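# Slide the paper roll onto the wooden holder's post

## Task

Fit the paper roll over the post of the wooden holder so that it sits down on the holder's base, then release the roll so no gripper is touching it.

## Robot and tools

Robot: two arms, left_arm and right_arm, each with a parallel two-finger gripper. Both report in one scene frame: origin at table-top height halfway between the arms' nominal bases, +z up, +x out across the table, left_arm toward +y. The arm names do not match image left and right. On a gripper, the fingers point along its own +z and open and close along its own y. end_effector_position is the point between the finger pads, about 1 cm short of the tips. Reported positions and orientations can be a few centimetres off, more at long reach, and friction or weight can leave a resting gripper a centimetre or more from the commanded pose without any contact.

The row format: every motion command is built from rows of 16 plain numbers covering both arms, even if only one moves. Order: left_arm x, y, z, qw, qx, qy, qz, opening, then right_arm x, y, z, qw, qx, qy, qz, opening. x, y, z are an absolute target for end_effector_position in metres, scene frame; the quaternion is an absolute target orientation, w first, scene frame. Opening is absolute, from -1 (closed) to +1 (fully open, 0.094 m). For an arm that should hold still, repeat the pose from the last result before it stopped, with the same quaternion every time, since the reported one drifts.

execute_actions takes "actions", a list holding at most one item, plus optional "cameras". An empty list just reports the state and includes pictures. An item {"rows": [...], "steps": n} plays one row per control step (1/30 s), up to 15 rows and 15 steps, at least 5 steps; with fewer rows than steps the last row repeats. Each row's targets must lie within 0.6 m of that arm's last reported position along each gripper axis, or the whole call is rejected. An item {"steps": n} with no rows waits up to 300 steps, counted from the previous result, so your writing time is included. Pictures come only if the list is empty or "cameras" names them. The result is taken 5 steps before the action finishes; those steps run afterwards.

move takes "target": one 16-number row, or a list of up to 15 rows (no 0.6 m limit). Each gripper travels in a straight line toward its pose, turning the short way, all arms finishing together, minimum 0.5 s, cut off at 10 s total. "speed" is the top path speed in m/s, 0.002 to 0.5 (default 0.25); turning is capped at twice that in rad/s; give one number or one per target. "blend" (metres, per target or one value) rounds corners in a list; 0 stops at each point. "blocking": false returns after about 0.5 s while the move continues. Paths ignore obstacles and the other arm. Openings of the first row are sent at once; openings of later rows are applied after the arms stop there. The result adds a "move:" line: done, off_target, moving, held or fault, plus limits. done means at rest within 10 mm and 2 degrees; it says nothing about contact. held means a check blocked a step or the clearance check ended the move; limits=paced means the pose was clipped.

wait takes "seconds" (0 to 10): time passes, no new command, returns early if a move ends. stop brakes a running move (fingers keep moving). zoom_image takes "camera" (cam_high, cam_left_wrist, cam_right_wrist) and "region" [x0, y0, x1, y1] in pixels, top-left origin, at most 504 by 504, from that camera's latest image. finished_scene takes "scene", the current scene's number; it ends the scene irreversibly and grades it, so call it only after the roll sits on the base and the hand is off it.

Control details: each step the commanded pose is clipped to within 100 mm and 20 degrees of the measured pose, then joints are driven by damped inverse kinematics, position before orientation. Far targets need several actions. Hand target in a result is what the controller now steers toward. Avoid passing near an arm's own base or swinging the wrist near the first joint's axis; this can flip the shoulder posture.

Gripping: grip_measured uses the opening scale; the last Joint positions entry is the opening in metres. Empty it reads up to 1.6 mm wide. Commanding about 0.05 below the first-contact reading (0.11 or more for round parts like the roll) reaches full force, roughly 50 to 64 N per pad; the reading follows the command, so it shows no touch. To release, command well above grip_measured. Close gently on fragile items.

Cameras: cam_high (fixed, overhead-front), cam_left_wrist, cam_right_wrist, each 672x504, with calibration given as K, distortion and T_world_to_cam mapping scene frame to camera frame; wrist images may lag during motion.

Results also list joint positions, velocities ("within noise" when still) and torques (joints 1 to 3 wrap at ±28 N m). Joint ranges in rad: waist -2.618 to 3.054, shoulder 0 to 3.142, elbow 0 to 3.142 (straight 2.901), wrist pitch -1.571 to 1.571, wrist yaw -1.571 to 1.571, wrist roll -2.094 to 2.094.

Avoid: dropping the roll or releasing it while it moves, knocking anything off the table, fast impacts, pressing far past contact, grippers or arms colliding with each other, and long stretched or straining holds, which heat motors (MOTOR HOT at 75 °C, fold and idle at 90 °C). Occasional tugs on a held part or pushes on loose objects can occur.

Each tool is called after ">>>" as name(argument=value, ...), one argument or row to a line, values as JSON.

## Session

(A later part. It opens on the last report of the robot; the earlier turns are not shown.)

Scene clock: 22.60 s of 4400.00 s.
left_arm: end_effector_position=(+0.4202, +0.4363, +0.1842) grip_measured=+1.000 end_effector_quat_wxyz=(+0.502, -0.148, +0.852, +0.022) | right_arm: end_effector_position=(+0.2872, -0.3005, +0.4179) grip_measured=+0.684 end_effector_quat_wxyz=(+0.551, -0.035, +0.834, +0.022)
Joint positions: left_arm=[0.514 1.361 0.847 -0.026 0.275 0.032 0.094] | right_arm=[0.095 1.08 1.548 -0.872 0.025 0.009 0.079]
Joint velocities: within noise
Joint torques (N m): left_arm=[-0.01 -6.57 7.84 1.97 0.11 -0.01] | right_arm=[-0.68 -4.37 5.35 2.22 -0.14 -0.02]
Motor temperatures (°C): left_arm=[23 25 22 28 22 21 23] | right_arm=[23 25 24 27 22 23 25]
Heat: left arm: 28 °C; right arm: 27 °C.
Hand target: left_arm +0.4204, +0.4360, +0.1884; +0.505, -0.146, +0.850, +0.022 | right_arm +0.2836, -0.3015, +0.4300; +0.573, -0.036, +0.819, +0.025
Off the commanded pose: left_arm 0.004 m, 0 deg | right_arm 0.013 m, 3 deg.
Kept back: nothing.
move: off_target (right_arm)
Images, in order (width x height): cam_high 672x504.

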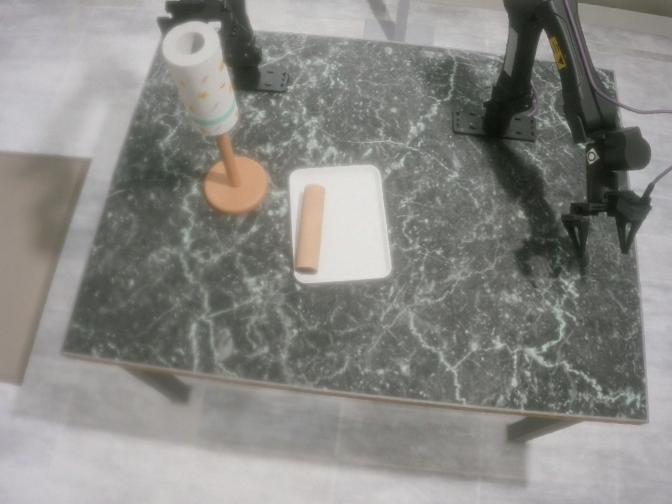

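>>> move(
  target=[0.4204,0.4360,0.1883,0.505,-0.146,0.850,0.022,1,0.283,-0.3015,0.35,0.573,-0.0357,0.8184,0.025,0.5],
  speed=0.06,
  cameras=["cam_high","cam_right_wrist"],
)

>>> zoom_image(
  camera="cam_high",
  region=[150, 40, 270, 190],
)

Scene clock: 24.70 s of 4400.00 s.
left_arm: end_effector_position=(+0.4202, +0.4363, +0.1842) grip_measured=+1.000 end_effector_quat_wxyz=(+0.502, -0.148, +0.852, +0.022) | right_arm: end_effector_position=(+0.2844, -0.3008, +0.3389) grip_measured=+0.684 end_effector_quat_wxyz=(+0.551, -0.035, +0.833, +0.022)
Joint positions: left_arm=[0.514 1.361 0.847 -0.026 0.275 0.032 0.094] | right_arm=[0.095 0.905 1.116 -0.612 0.025 0.009 0.079]
Joint velocities: within noise
Joint torques (N m): left_arm=[0.08 -6.56 7.87 1.98 0.1 -0.01] | right_arm=[-0.68 -3.64 6.11 2.21 -0.14 -0.03]
Motor temperatures (°C): left_arm=[23 25 22 28 22 21 23] | right_arm=[23 25 24 27 22 23 25]
Heat: left arm: 28 °C; right arm: 27 °C.
Hand target: left_arm +0.4204, +0.4360, +0.1884; +0.505, -0.146, +0.850, +0.022 | right_arm +0.2827, -0.3015, +0.3500; +0.573, -0.036, +0.819, +0.025
Off the commanded pose: left_arm 0.004 m, 0 deg | right_arm 0.011 m, 3 deg.
Kept back: nothing.
move: off_target (right_arm)
camera_calibration:
cam_right_wrist: T_world_to_cam=[[0.152224, -0.982877, 0.103827, -0.374991], [-0.766486, -0.183721, -0.615423, 0.395088], [0.623961, 0.0141, -0.781328, 0.195496], [0, 0, 0, 1]] pos_world=[0.23793, -0.298741, 0.434827]
Images, in order (width x height): cam_high 672x504, cam_right_wrist 672x504.

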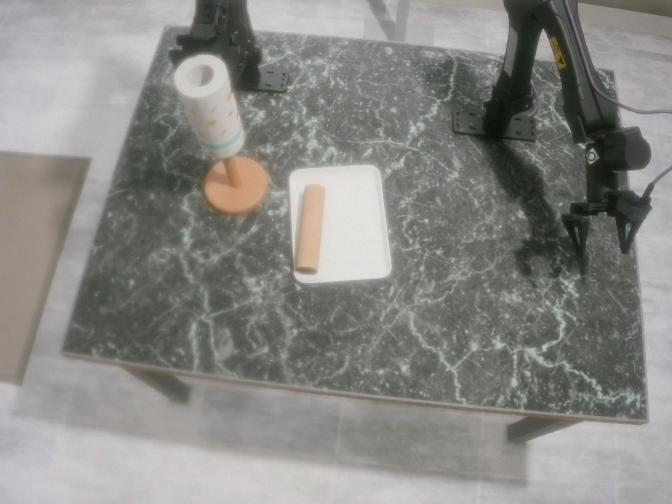

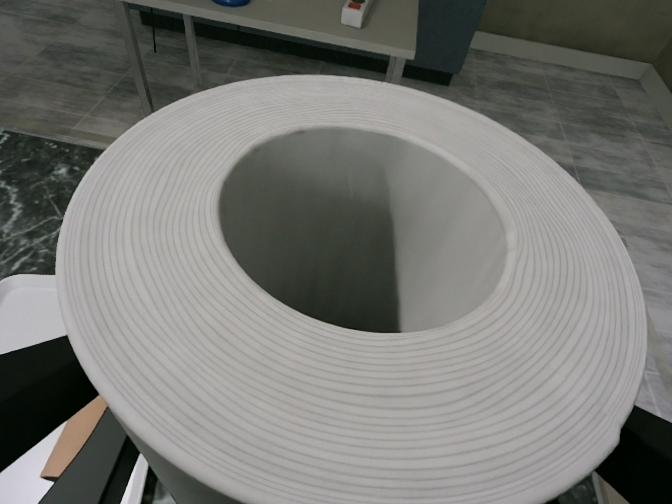

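Scaled by 3.360 from the camera's 672x504 image, which has a finer 960x720 frame.

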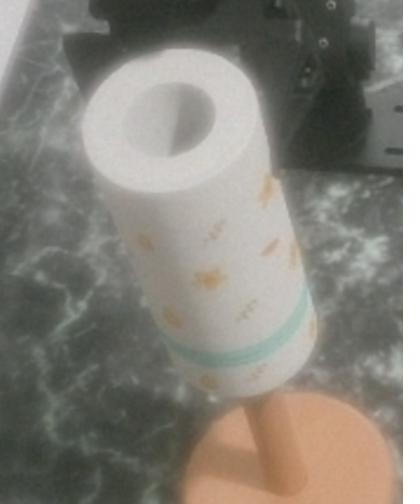

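>>> move(
  target=[0.4204,0.4360,0.1883,0.505,-0.146,0.850,0.022,1,0.283,-0.303,0.275,0.573,-0.0357,0.8184,0.025,0.5],
  speed=0.08,
  cameras=["cam_high","cam_right_wrist"],
)

>>> zoom_image(
  camera="cam_high",
  region=[160, 70, 280, 220],
)

Scene clock: 27.47 s of 4400.00 s.
left_arm: end_effector_position=(+0.4202, +0.4363, +0.1842) grip_measured=+1.000 end_effector_quat_wxyz=(+0.502, -0.148, +0.852, +0.022) | right_arm: end_effector_position=(+0.2832, -0.3026, +0.2641) grip_measured=+0.684 end_effector_quat_wxyz=(+0.551, -0.034, +0.833, +0.022)
Joint positions: left_arm=[0.514 1.361 0.847 -0.026 0.275 0.032 0.094] | right_arm=[0.085 0.8 0.773 -0.374 0.017 0.006 0.079]
Joint velocities: within noise
Joint torques (N m): left_arm=[-0.01 -6.48 7.84 2 0.12 -0.01] | right_arm=[-0.65 -3.29 6.69 2.24 -0.18 -0.03]
Motor temperatures (°C): left_arm=[23 25 22 28 22 21 23] | right_arm=[23 24 24 28 22 23 25]
Heat: left arm: 28 °C; right arm: 28 °C.
Hand target: left_arm +0.4204, +0.4360, +0.1884; +0.505, -0.146, +0.850, +0.022 | right_arm +0.2827, -0.3031, +0.2750; +0.573, -0.036, +0.819, +0.025
Off the commanded pose: left_arm 0.004 m, 0 deg | right_arm 0.011 m, 3 deg.
Kept back: nothing.
move: off_target (right_arm)
camera_calibration:
cam_right_wrist: T_world_to_cam=[[0.150905, -0.983115, 0.103504, -0.368418], [-0.766793, -0.182491, -0.615407, 0.348185], [0.623905, 0.0135023, -0.781384, 0.137685], [0, 0, 0, 1]] pos_world=[0.236679, -0.300516, 0.359993]
Images, in order (width x height): cam_high 672x504, cam_right_wrist 672x504.

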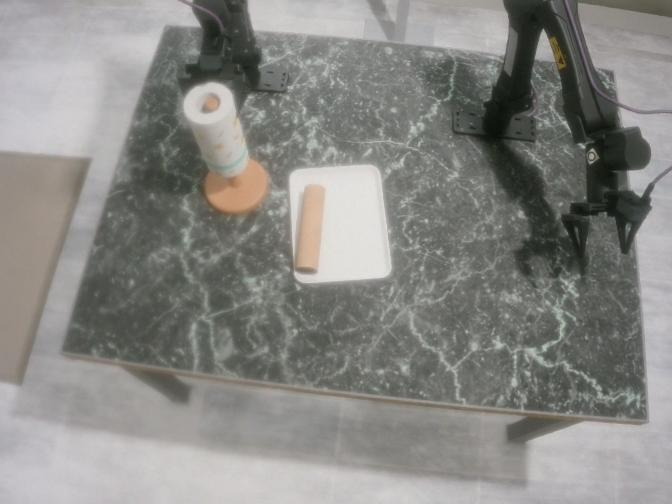

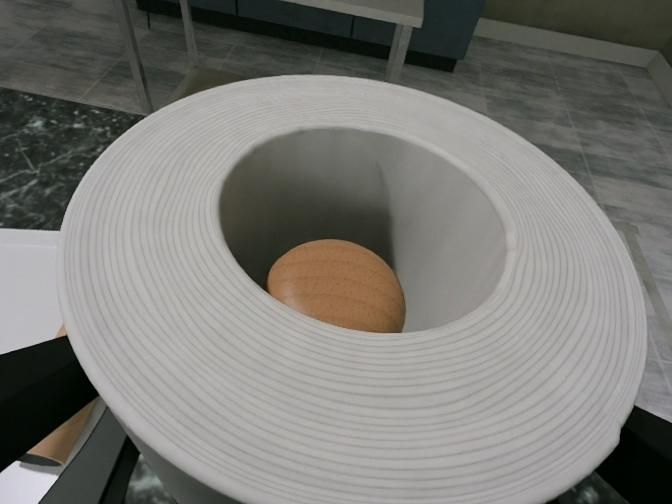

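Scaled by 3.360 from the camera's 672x504 image, which has a finer 960x720 frame.

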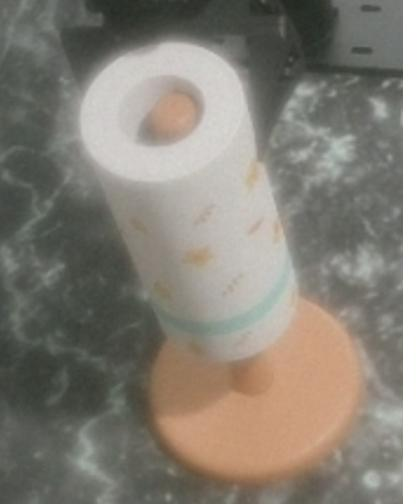

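>>> move(
  target=[0.4204,0.4360,0.1883,0.505,-0.146,0.850,0.022,1,0.283,-0.302,0.205,0.573,-0.0357,0.8184,0.025,0.5],
  speed=0.06,
  cameras=["cam_high","cam_right_wrist"],
)

>>> zoom_image(
  camera="cam_high",
  region=[160, 70, 280, 220],
)

Scene clock: 29.43 s of 4400.00 s.
left_arm: end_effector_position=(+0.4202, +0.4363, +0.1842) grip_measured=+1.000 end_effector_quat_wxyz=(+0.502, -0.148, +0.852, +0.022) | right_arm: end_effector_position=(+0.2820, -0.3027, +0.1954) grip_measured=+0.684 end_effector_quat_wxyz=(+0.553, -0.034, +0.832, +0.022)
Joint positions: left_arm=[0.514 1.361 0.847 -0.026 0.275 0.032 0.094] | right_arm=[0.085 0.762 0.485 -0.121 0.016 0.006 0.079]
Joint velocities: within noise
Joint torques (N m): left_arm=[0.02 -6.5 7.9 1.98 0.12 0.01] | right_arm=[-0.23 -2.78 6.89 2.24 -0.08 0]
Motor temperatures (°C): left_arm=[23 25 22 28 22 21 23] | right_arm=[23 24 24 28 22 23 25]
Heat: left arm: 28 °C; right arm: 28 °C.
Hand target: left_arm +0.4204, +0.4360, +0.1884; +0.505, -0.146, +0.850, +0.022 | right_arm +0.2828, -0.3020, +0.2050; +0.573, -0.036, +0.819, +0.025
Off the commanded pose: left_arm 0.004 m, 0 deg | right_arm 0.010 m, 3 deg.
Kept back: nothing.
move: off_target (right_arm)
camera_calibration:
cam_right_wrist: T_world_to_cam=[[0.150859, -0.983116, 0.103559, -0.361175], [-0.764396, -0.182437, -0.618398, 0.304942], [0.62685, 0.0141304, -0.779012, 0.0835779], [0, 0, 0, 1]] pos_world=[0.235192, -0.300625, 0.291087]
Images, in order (width x height): cam_high 672x504, cam_right_wrist 672x504.

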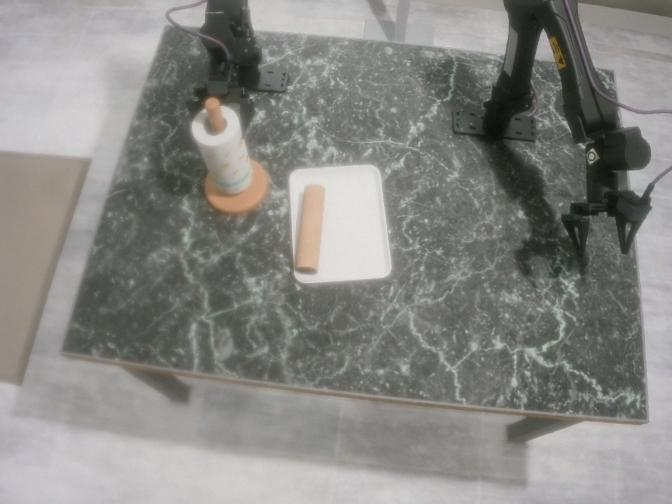

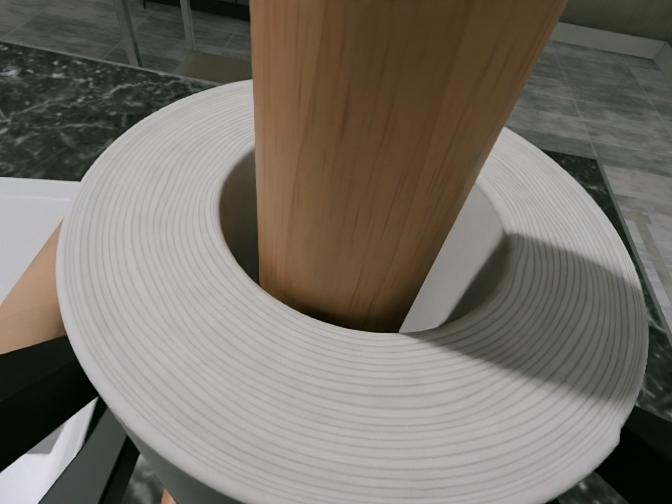

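Scaled by 3.360 from the camera's 672x504 image, which has a finer 960x720 frame.

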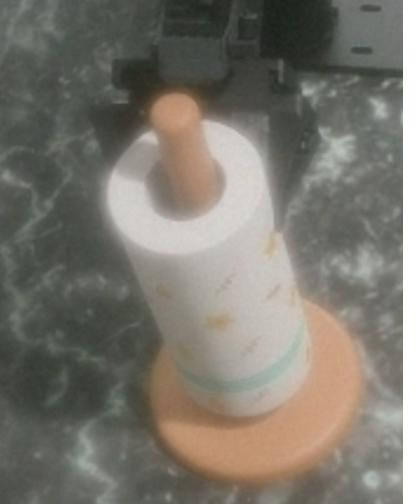

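>>> move(
  target=[0.4204,0.4360,0.1883,0.505,-0.146,0.850,0.022,1,0.283,-0.302,0.186,0.573,-0.0357,0.8184,0.025,0.5],
  speed=0.03,
  cameras=["cam_high"],
)

>>> zoom_image(
  camera="cam_high",
  region=[160, 70, 280, 220],
)

Scene clock: 30.77 s of 4400.00 s.
left_arm: end_effector_position=(+0.4202, +0.4363, +0.1842) grip_measured=+1.000 end_effector_quat_wxyz=(+0.502, -0.148, +0.852, +0.022) | right_arm: end_effector_position=(+0.2816, -0.3027, +0.1792) grip_measured=+0.684 end_effector_quat_wxyz=(+0.557, -0.034, +0.830, +0.022)
Joint positions: left_arm=[0.514 1.361 0.847 -0.026 0.275 0.032 0.094] | right_arm=[0.085 0.762 0.413 -0.039 0.016 0.006 0.079]
Joint velocities: within noise
Joint torques (N m): left_arm=[0.03 -6.52 7.94 1.97 0.13 -0.01] | right_arm=[-0.16 -2.04 6.76 2.22 -0.1 0]
Motor temperatures (°C): left_arm=[23 25 22 28 22 21 23] | right_arm=[23 24 24 28 22 23 25]
Heat: left arm: 28 °C; right arm: 28 °C.
Hand target: left_arm +0.4204, +0.4360, +0.1884; +0.505, -0.146, +0.850, +0.022 | right_arm +0.2828, -0.3020, +0.1862; +0.573, -0.036, +0.819, +0.025
Off the commanded pose: left_arm 0.004 m, 0 deg | right_arm 0.007 m, 2 deg.
Kept back: nothing.
move: done
Images, in order (width x height): cam_high 672x504.

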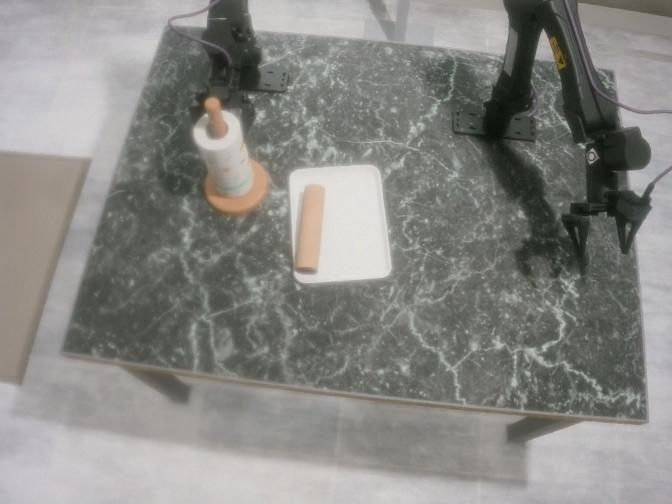

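Scaled by 3.360 from the camera's 672x504 image, which has a finer 960x720 frame.

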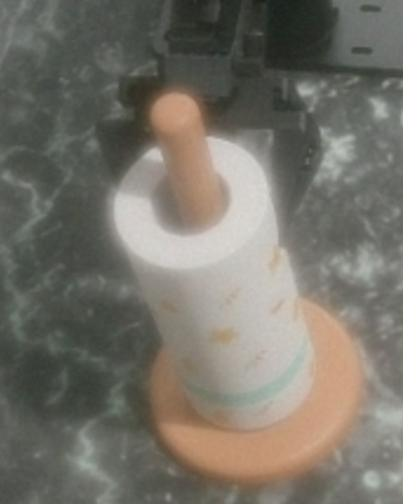

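>>> move(
  target=[0.4204,0.4360,0.1883,0.505,-0.146,0.850,0.022,1,0.283,-0.302,0.172,0.573,-0.0357,0.8184,0.025,0.5],
  speed=0.03,
  cameras=["cam_high"],
)

>>> zoom_image(
  camera="cam_high",
  region=[160, 70, 280, 220],
)

Scene clock: 31.70 s of 4400.00 s.
left_arm: end_effector_position=(+0.4202, +0.4363, +0.1842) grip_measured=+1.000 end_effector_quat_wxyz=(+0.502, -0.148, +0.852, +0.022) | right_arm: end_effector_position=(+0.2820, -0.3027, +0.1720) grip_measured=+0.684 end_effector_quat_wxyz=(+0.566, -0.034, +0.823, +0.023)
Joint positions: left_arm=[0.514 1.361 0.847 -0.026 0.275 0.032 0.094] | right_arm=[0.085 0.762 0.363 0.034 0.016 0.006 0.079]
Joint velocities: within noise
Joint torques (N m): left_arm=[-0.05 -6.57 7.87 1.97 0.12 -0.01] | right_arm=[-0.18 -0.83 6.6 2.15 -0.1 -0.01]
Motor temperatures (°C): left_arm=[23 25 22 28 22 21 23] | right_arm=[23 24 24 28 22 23 25]
Heat: left arm: 28 °C; right arm: 28 °C.
Hand target: left_arm +0.4204, +0.4360, +0.1884; +0.505, -0.146, +0.850, +0.022 | right_arm +0.2829, -0.3020, +0.1721; +0.573, -0.036, +0.819, +0.025
Off the commanded pose: left_arm 0.004 m, 0 deg | right_arm 0.001 m, 1 deg.
Kept back: nothing.
move: done
Images, in order (width x height): cam_high 672x504.

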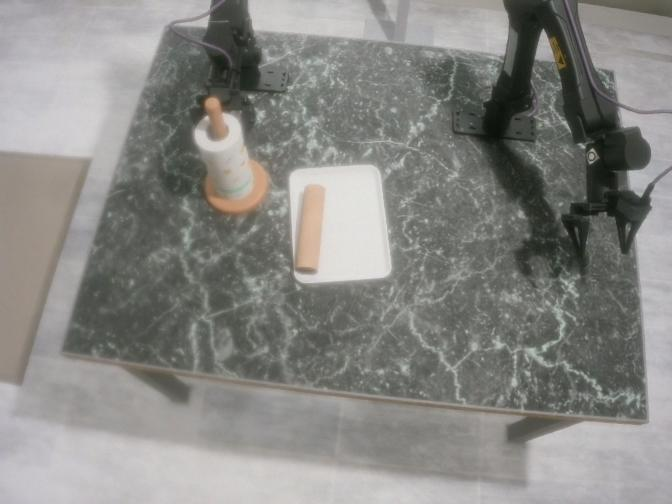

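Scaled by 3.360 from the camera's 672x504 image, which has a finer 960x720 frame.

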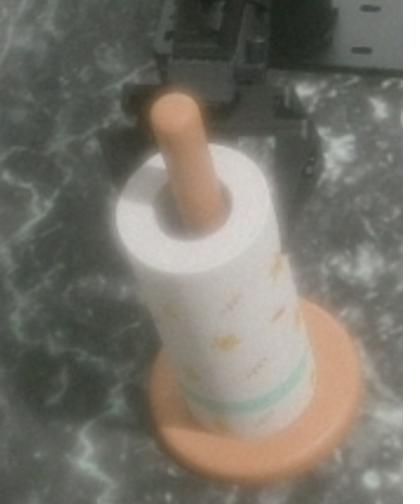

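>>> move(
  target=[0.4204,0.4360,0.1883,0.505,-0.146,0.850,0.022,1,0.283,-0.302,0.163,0.573,-0.0357,0.8184,0.025,0.5],
  speed=0.03,
  cameras=["cam_right_wrist"],
)

Scene clock: 32.63 s of 4400.00 s.
left_arm: end_effector_position=(+0.4202, +0.4363, +0.1842) grip_measured=+1.000 end_effector_quat_wxyz=(+0.502, -0.148, +0.852, +0.022) | right_arm: end_effector_position=(+0.2841, -0.3025, +0.1711) grip_measured=+0.684 end_effector_quat_wxyz=(+0.578, -0.033, +0.815, +0.023)
Joint positions: left_arm=[0.514 1.361 0.847 -0.026 0.275 0.032 0.094] | right_arm=[0.085 0.769 0.334 0.098 0.016 0.005 0.079]
Joint velocities: within noise
Joint torques (N m): left_arm=[0.09 -6.53 7.94 1.96 0.11 -0.03] | right_arm=[-0.21 -0.4 6.06 1.94 -0.09 0.01]
Motor temperatures (°C): left_arm=[23 25 22 29 22 21 23] | right_arm=[23 24 24 28 22 23 25]
Heat: left arm: 29 °C; right arm: 28 °C.
Hand target: left_arm +0.4204, +0.4360, +0.1884; +0.505, -0.146, +0.850, +0.022 | right_arm +0.2829, -0.3020, +0.1631; +0.573, -0.036, +0.818, +0.025
Off the commanded pose: left_arm 0.004 m, 0 deg | right_arm 0.008 m, 1 deg.
Kept back: nothing.
move: done
camera_calibration:
cam_right_wrist: T_world_to_cam=[[0.144716, -0.983635, 0.107332, -0.357832], [-0.725331, -0.179239, -0.664657, 0.289329], [0.673017, 0.0183352, -0.739399, 0.044804], [0, 0, 0, 1]] pos_world=[0.23149, -0.300938, 0.263839]
Images, in order (width x height): cam_right_wrist 672x504.

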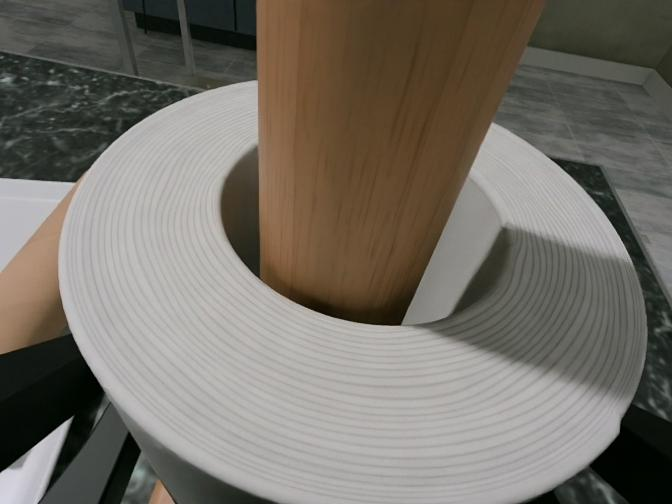

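>>> move(
  target=[0.4204,0.4360,0.1883,0.505,-0.146,0.850,0.022,1,0.283,-0.302,0.174,0.573,-0.0357,0.8184,0.025,0.5],
  speed=0.05,
  cameras=[],
)

>>> move(
  target=[0.4204,0.4360,0.1883,0.505,-0.146,0.850,0.022,1,0.283,-0.302,0.176,0.573,-0.0357,0.8184,0.025,1],
  speed=0.05,
  cameras=["cam_high","cam_right_wrist"],
)

>>> zoom_image(
  camera="cam_high",
  region=[160, 70, 280, 220],
)

Scene clock: 33.80 s of 4400.00 s.
left_arm: end_effector_position=(+0.4202, +0.4363, +0.1842) grip_measured=+1.000 end_effector_quat_wxyz=(+0.502, -0.148, +0.852, +0.022) | right_arm: end_effector_position=(+0.2839, -0.3025, +0.1704) grip_measured=+0.684 end_effector_quat_wxyz=(+0.577, -0.033, +0.816, +0.023)
Joint positions: left_arm=[0.514 1.361 0.847 -0.026 0.275 0.032 0.094] | right_arm=[0.085 0.769 0.333 0.097 0.016 0.005 0.079]
Joint velocities: within noise
Joint torques (N m): left_arm=[0.13 -6.57 7.94 1.97 0.11 -0.02] | right_arm=[-0.18 -1.65 9.69 1.41 -0.09 -0.01]
Motor temperatures (°C): left_arm=[23 25 22 29 22 21 23] | right_arm=[23 24 24 28 22 23 25]
Heat: left arm: 29 °C; right arm: 28 °C.
Hand target: left_arm +0.4204, +0.4360, +0.1884; +0.505, -0.146, +0.850, +0.022 | right_arm +0.2830, -0.3020, +0.1740; +0.573, -0.036, +0.818, +0.025
Off the commanded pose: left_arm 0.004 m, 0 deg | right_arm 0.004 m, 1 deg.
Kept back: nothing.
move: done
No camera images: "cameras" was empty.

Scene clock: 34.50 s of 4400.00 s.
left_arm: end_effector_position=(+0.4202, +0.4363, +0.1842) grip_measured=+1.000 end_effector_quat_wxyz=(+0.502, -0.148, +0.852, +0.022) | right_arm: end_effector_position=(+0.2804, -0.3028, +0.1610) grip_measured=+0.998 end_effector_quat_wxyz=(+0.561, -0.034, +0.827, +0.022)
Joint positions: left_arm=[0.514 1.361 0.847 -0.026 0.275 0.032 0.094] | right_arm=[0.085 0.769 0.333 0.057 0.016 0.005 0.094]
Joint velocities: within noise
Joint torques (N m): left_arm=[0.01 -6.56 7.86 1.97 0.11 -0.01] | right_arm=[-0.24 -1.91 10.54 1.71 -0.1 0.01]
Motor temperatures (°C): left_arm=[23 25 22 29 22 21 23] | right_arm=[23 24 24 28 22 23 25]
Heat: left arm: 29 °C; right arm: 28 °C.
Hand target: left_arm +0.4204, +0.4360, +0.1884; +0.505, -0.146, +0.850, +0.022 | right_arm +0.2828, -0.3021, +0.1759; +0.573, -0.036, +0.818, +0.025
Off the commanded pose: left_arm 0.004 m, 0 deg | right_arm 0.015 m, 2 deg.
Kept back: nothing.
move: off_target (right_arm)
camera_calibration:
cam_right_wrist: T_world_to_cam=[[0.149235, -0.983187, 0.105221, -0.357358], [-0.75291, -0.181969, -0.632466, 0.281555], [0.64098, 0.0151641, -0.767408, 0.0523221], [0, 0, 0, 1]] pos_world=[0.231779, -0.300909, 0.255828]
Images, in order (width x height): cam_high 672x504, cam_right_wrist 672x504.

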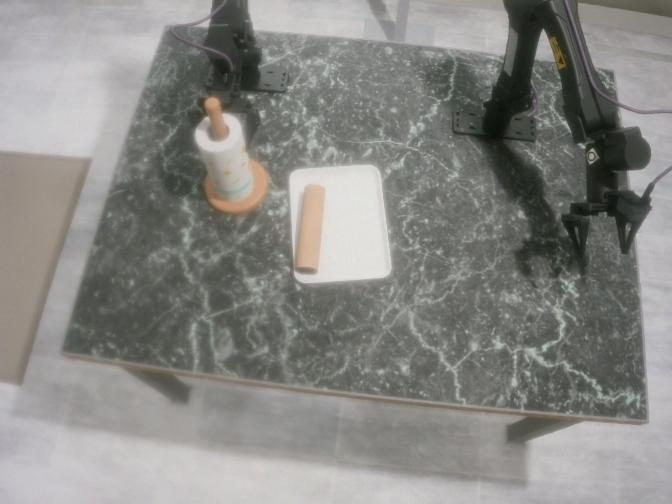

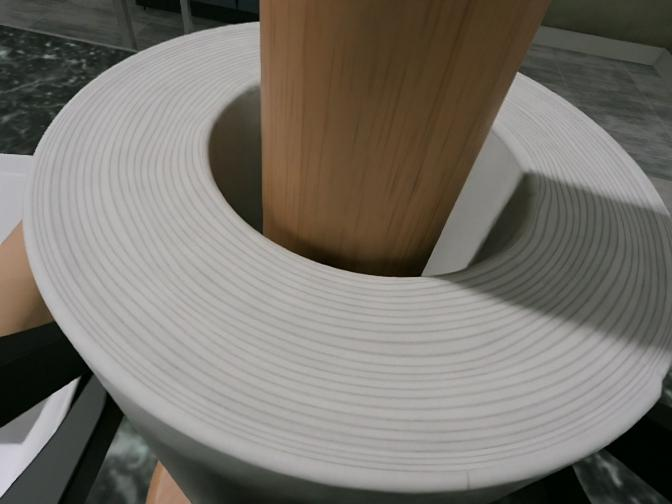

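Scaled by 3.360 from the camera's 672x504 image, which has a finer 960x720 frame.

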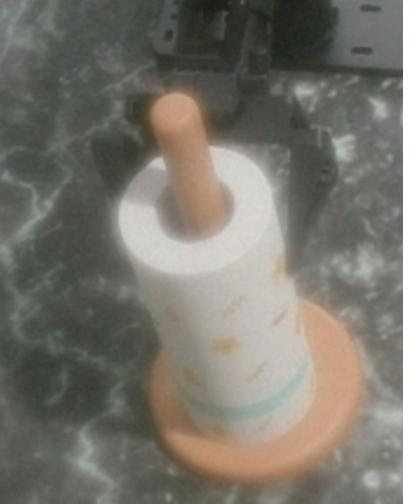

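>>> move(
  target=[
    [0.4204,0.4360,0.1883,0.505,-0.146,0.850,0.022,1,0.262,-0.304,0.205,0.573,-0.0357,0.8184,0.025,1],
    [0.4204,0.4360,0.1883,0.505,-0.146,0.850,0.022,1,0.222,-0.307,0.34,0.573,-0.0357,0.8184,0.025,1],
  ],
  speed=[0.06,0.12],
  blend=0.01,
)

>>> zoom_image(
  camera="cam_high",
  region=[160, 70, 280, 220],
)

Scene clock: 37.17 s of 4400.00 s.
left_arm: end_effector_position=(+0.4202, +0.4363, +0.1842) grip_measured=+1.000 end_effector_quat_wxyz=(+0.502, -0.148, +0.852, +0.022) | right_arm: end_effector_position=(+0.2237, -0.3085, +0.3303) grip_measured=+0.998 end_effector_quat_wxyz=(+0.567, -0.034, +0.823, +0.023)
Joint positions: left_arm=[0.514 1.361 0.847 -0.026 0.275 0.032 0.094] | right_arm=[0.085 0.65 1 -0.715 0.016 0.005 0.094]
Joint velocities: within noise
Joint torques (N m): left_arm=[-0.02 -6.57 7.86 1.96 0.11 -0.02] | right_arm=[0.51 1.55 9.44 1.73 0 0.03]
Motor temperatures (°C): left_arm=[23 25 22 29 22 21 23] | right_arm=[23 24 24 28 22 23 25]
Heat: left arm: 29 °C; right arm: 28 °C.
Hand target: left_arm +0.4204, +0.4360, +0.1884; +0.505, -0.146, +0.850, +0.022 | right_arm +0.2219, -0.3071, +0.3399; +0.573, -0.036, +0.818, +0.025
Off the commanded pose: left_arm 0.004 m, 0 deg | right_arm 0.010 m, 1 deg.
Kept back: nothing.
move: done
camera_calibration:
cam_left_wrist: T_world_to_cam=[[0.309565, -0.923343, 0.227172, 0.226925], [-0.769323, -0.383616, -0.510863, 0.609734], [0.558849, -0.0166232, -0.829103, 0.0287855], [0, 0, 0, 1]] pos_world=[0.382748, 0.443912, 0.283806]
cam_right_wrist: T_world_to_cam=[[0.147631, -0.983346, 0.105997, -0.372175], [-0.743218, -0.181009, -0.644098, 0.346898], [0.652558, 0.0163102, -0.757563, 0.213173], [0, 0, 0, 1]] pos_world=[0.173658, -0.306662, 0.424378]

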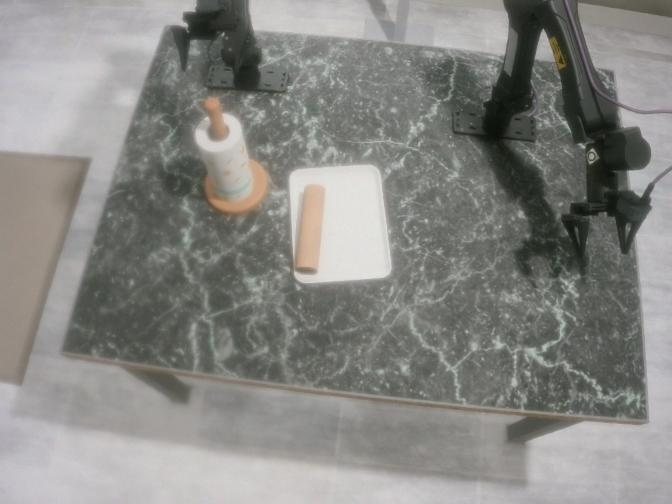

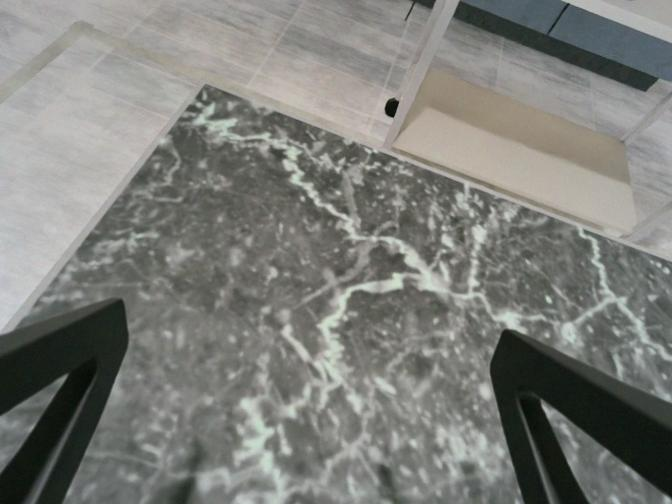

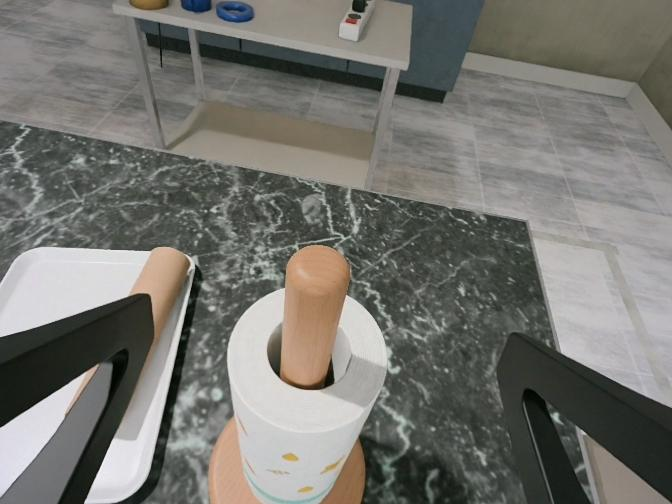

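Scaled by 3.360 from the camera's 672x504 image, which has a finer 960x720 frame.

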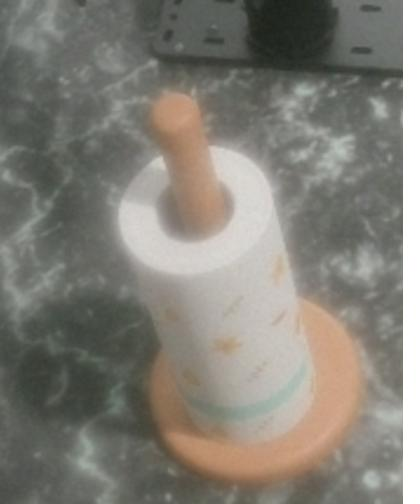

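>>> finished_scene(
  scene=2,
)

The scene is finished: the task was done.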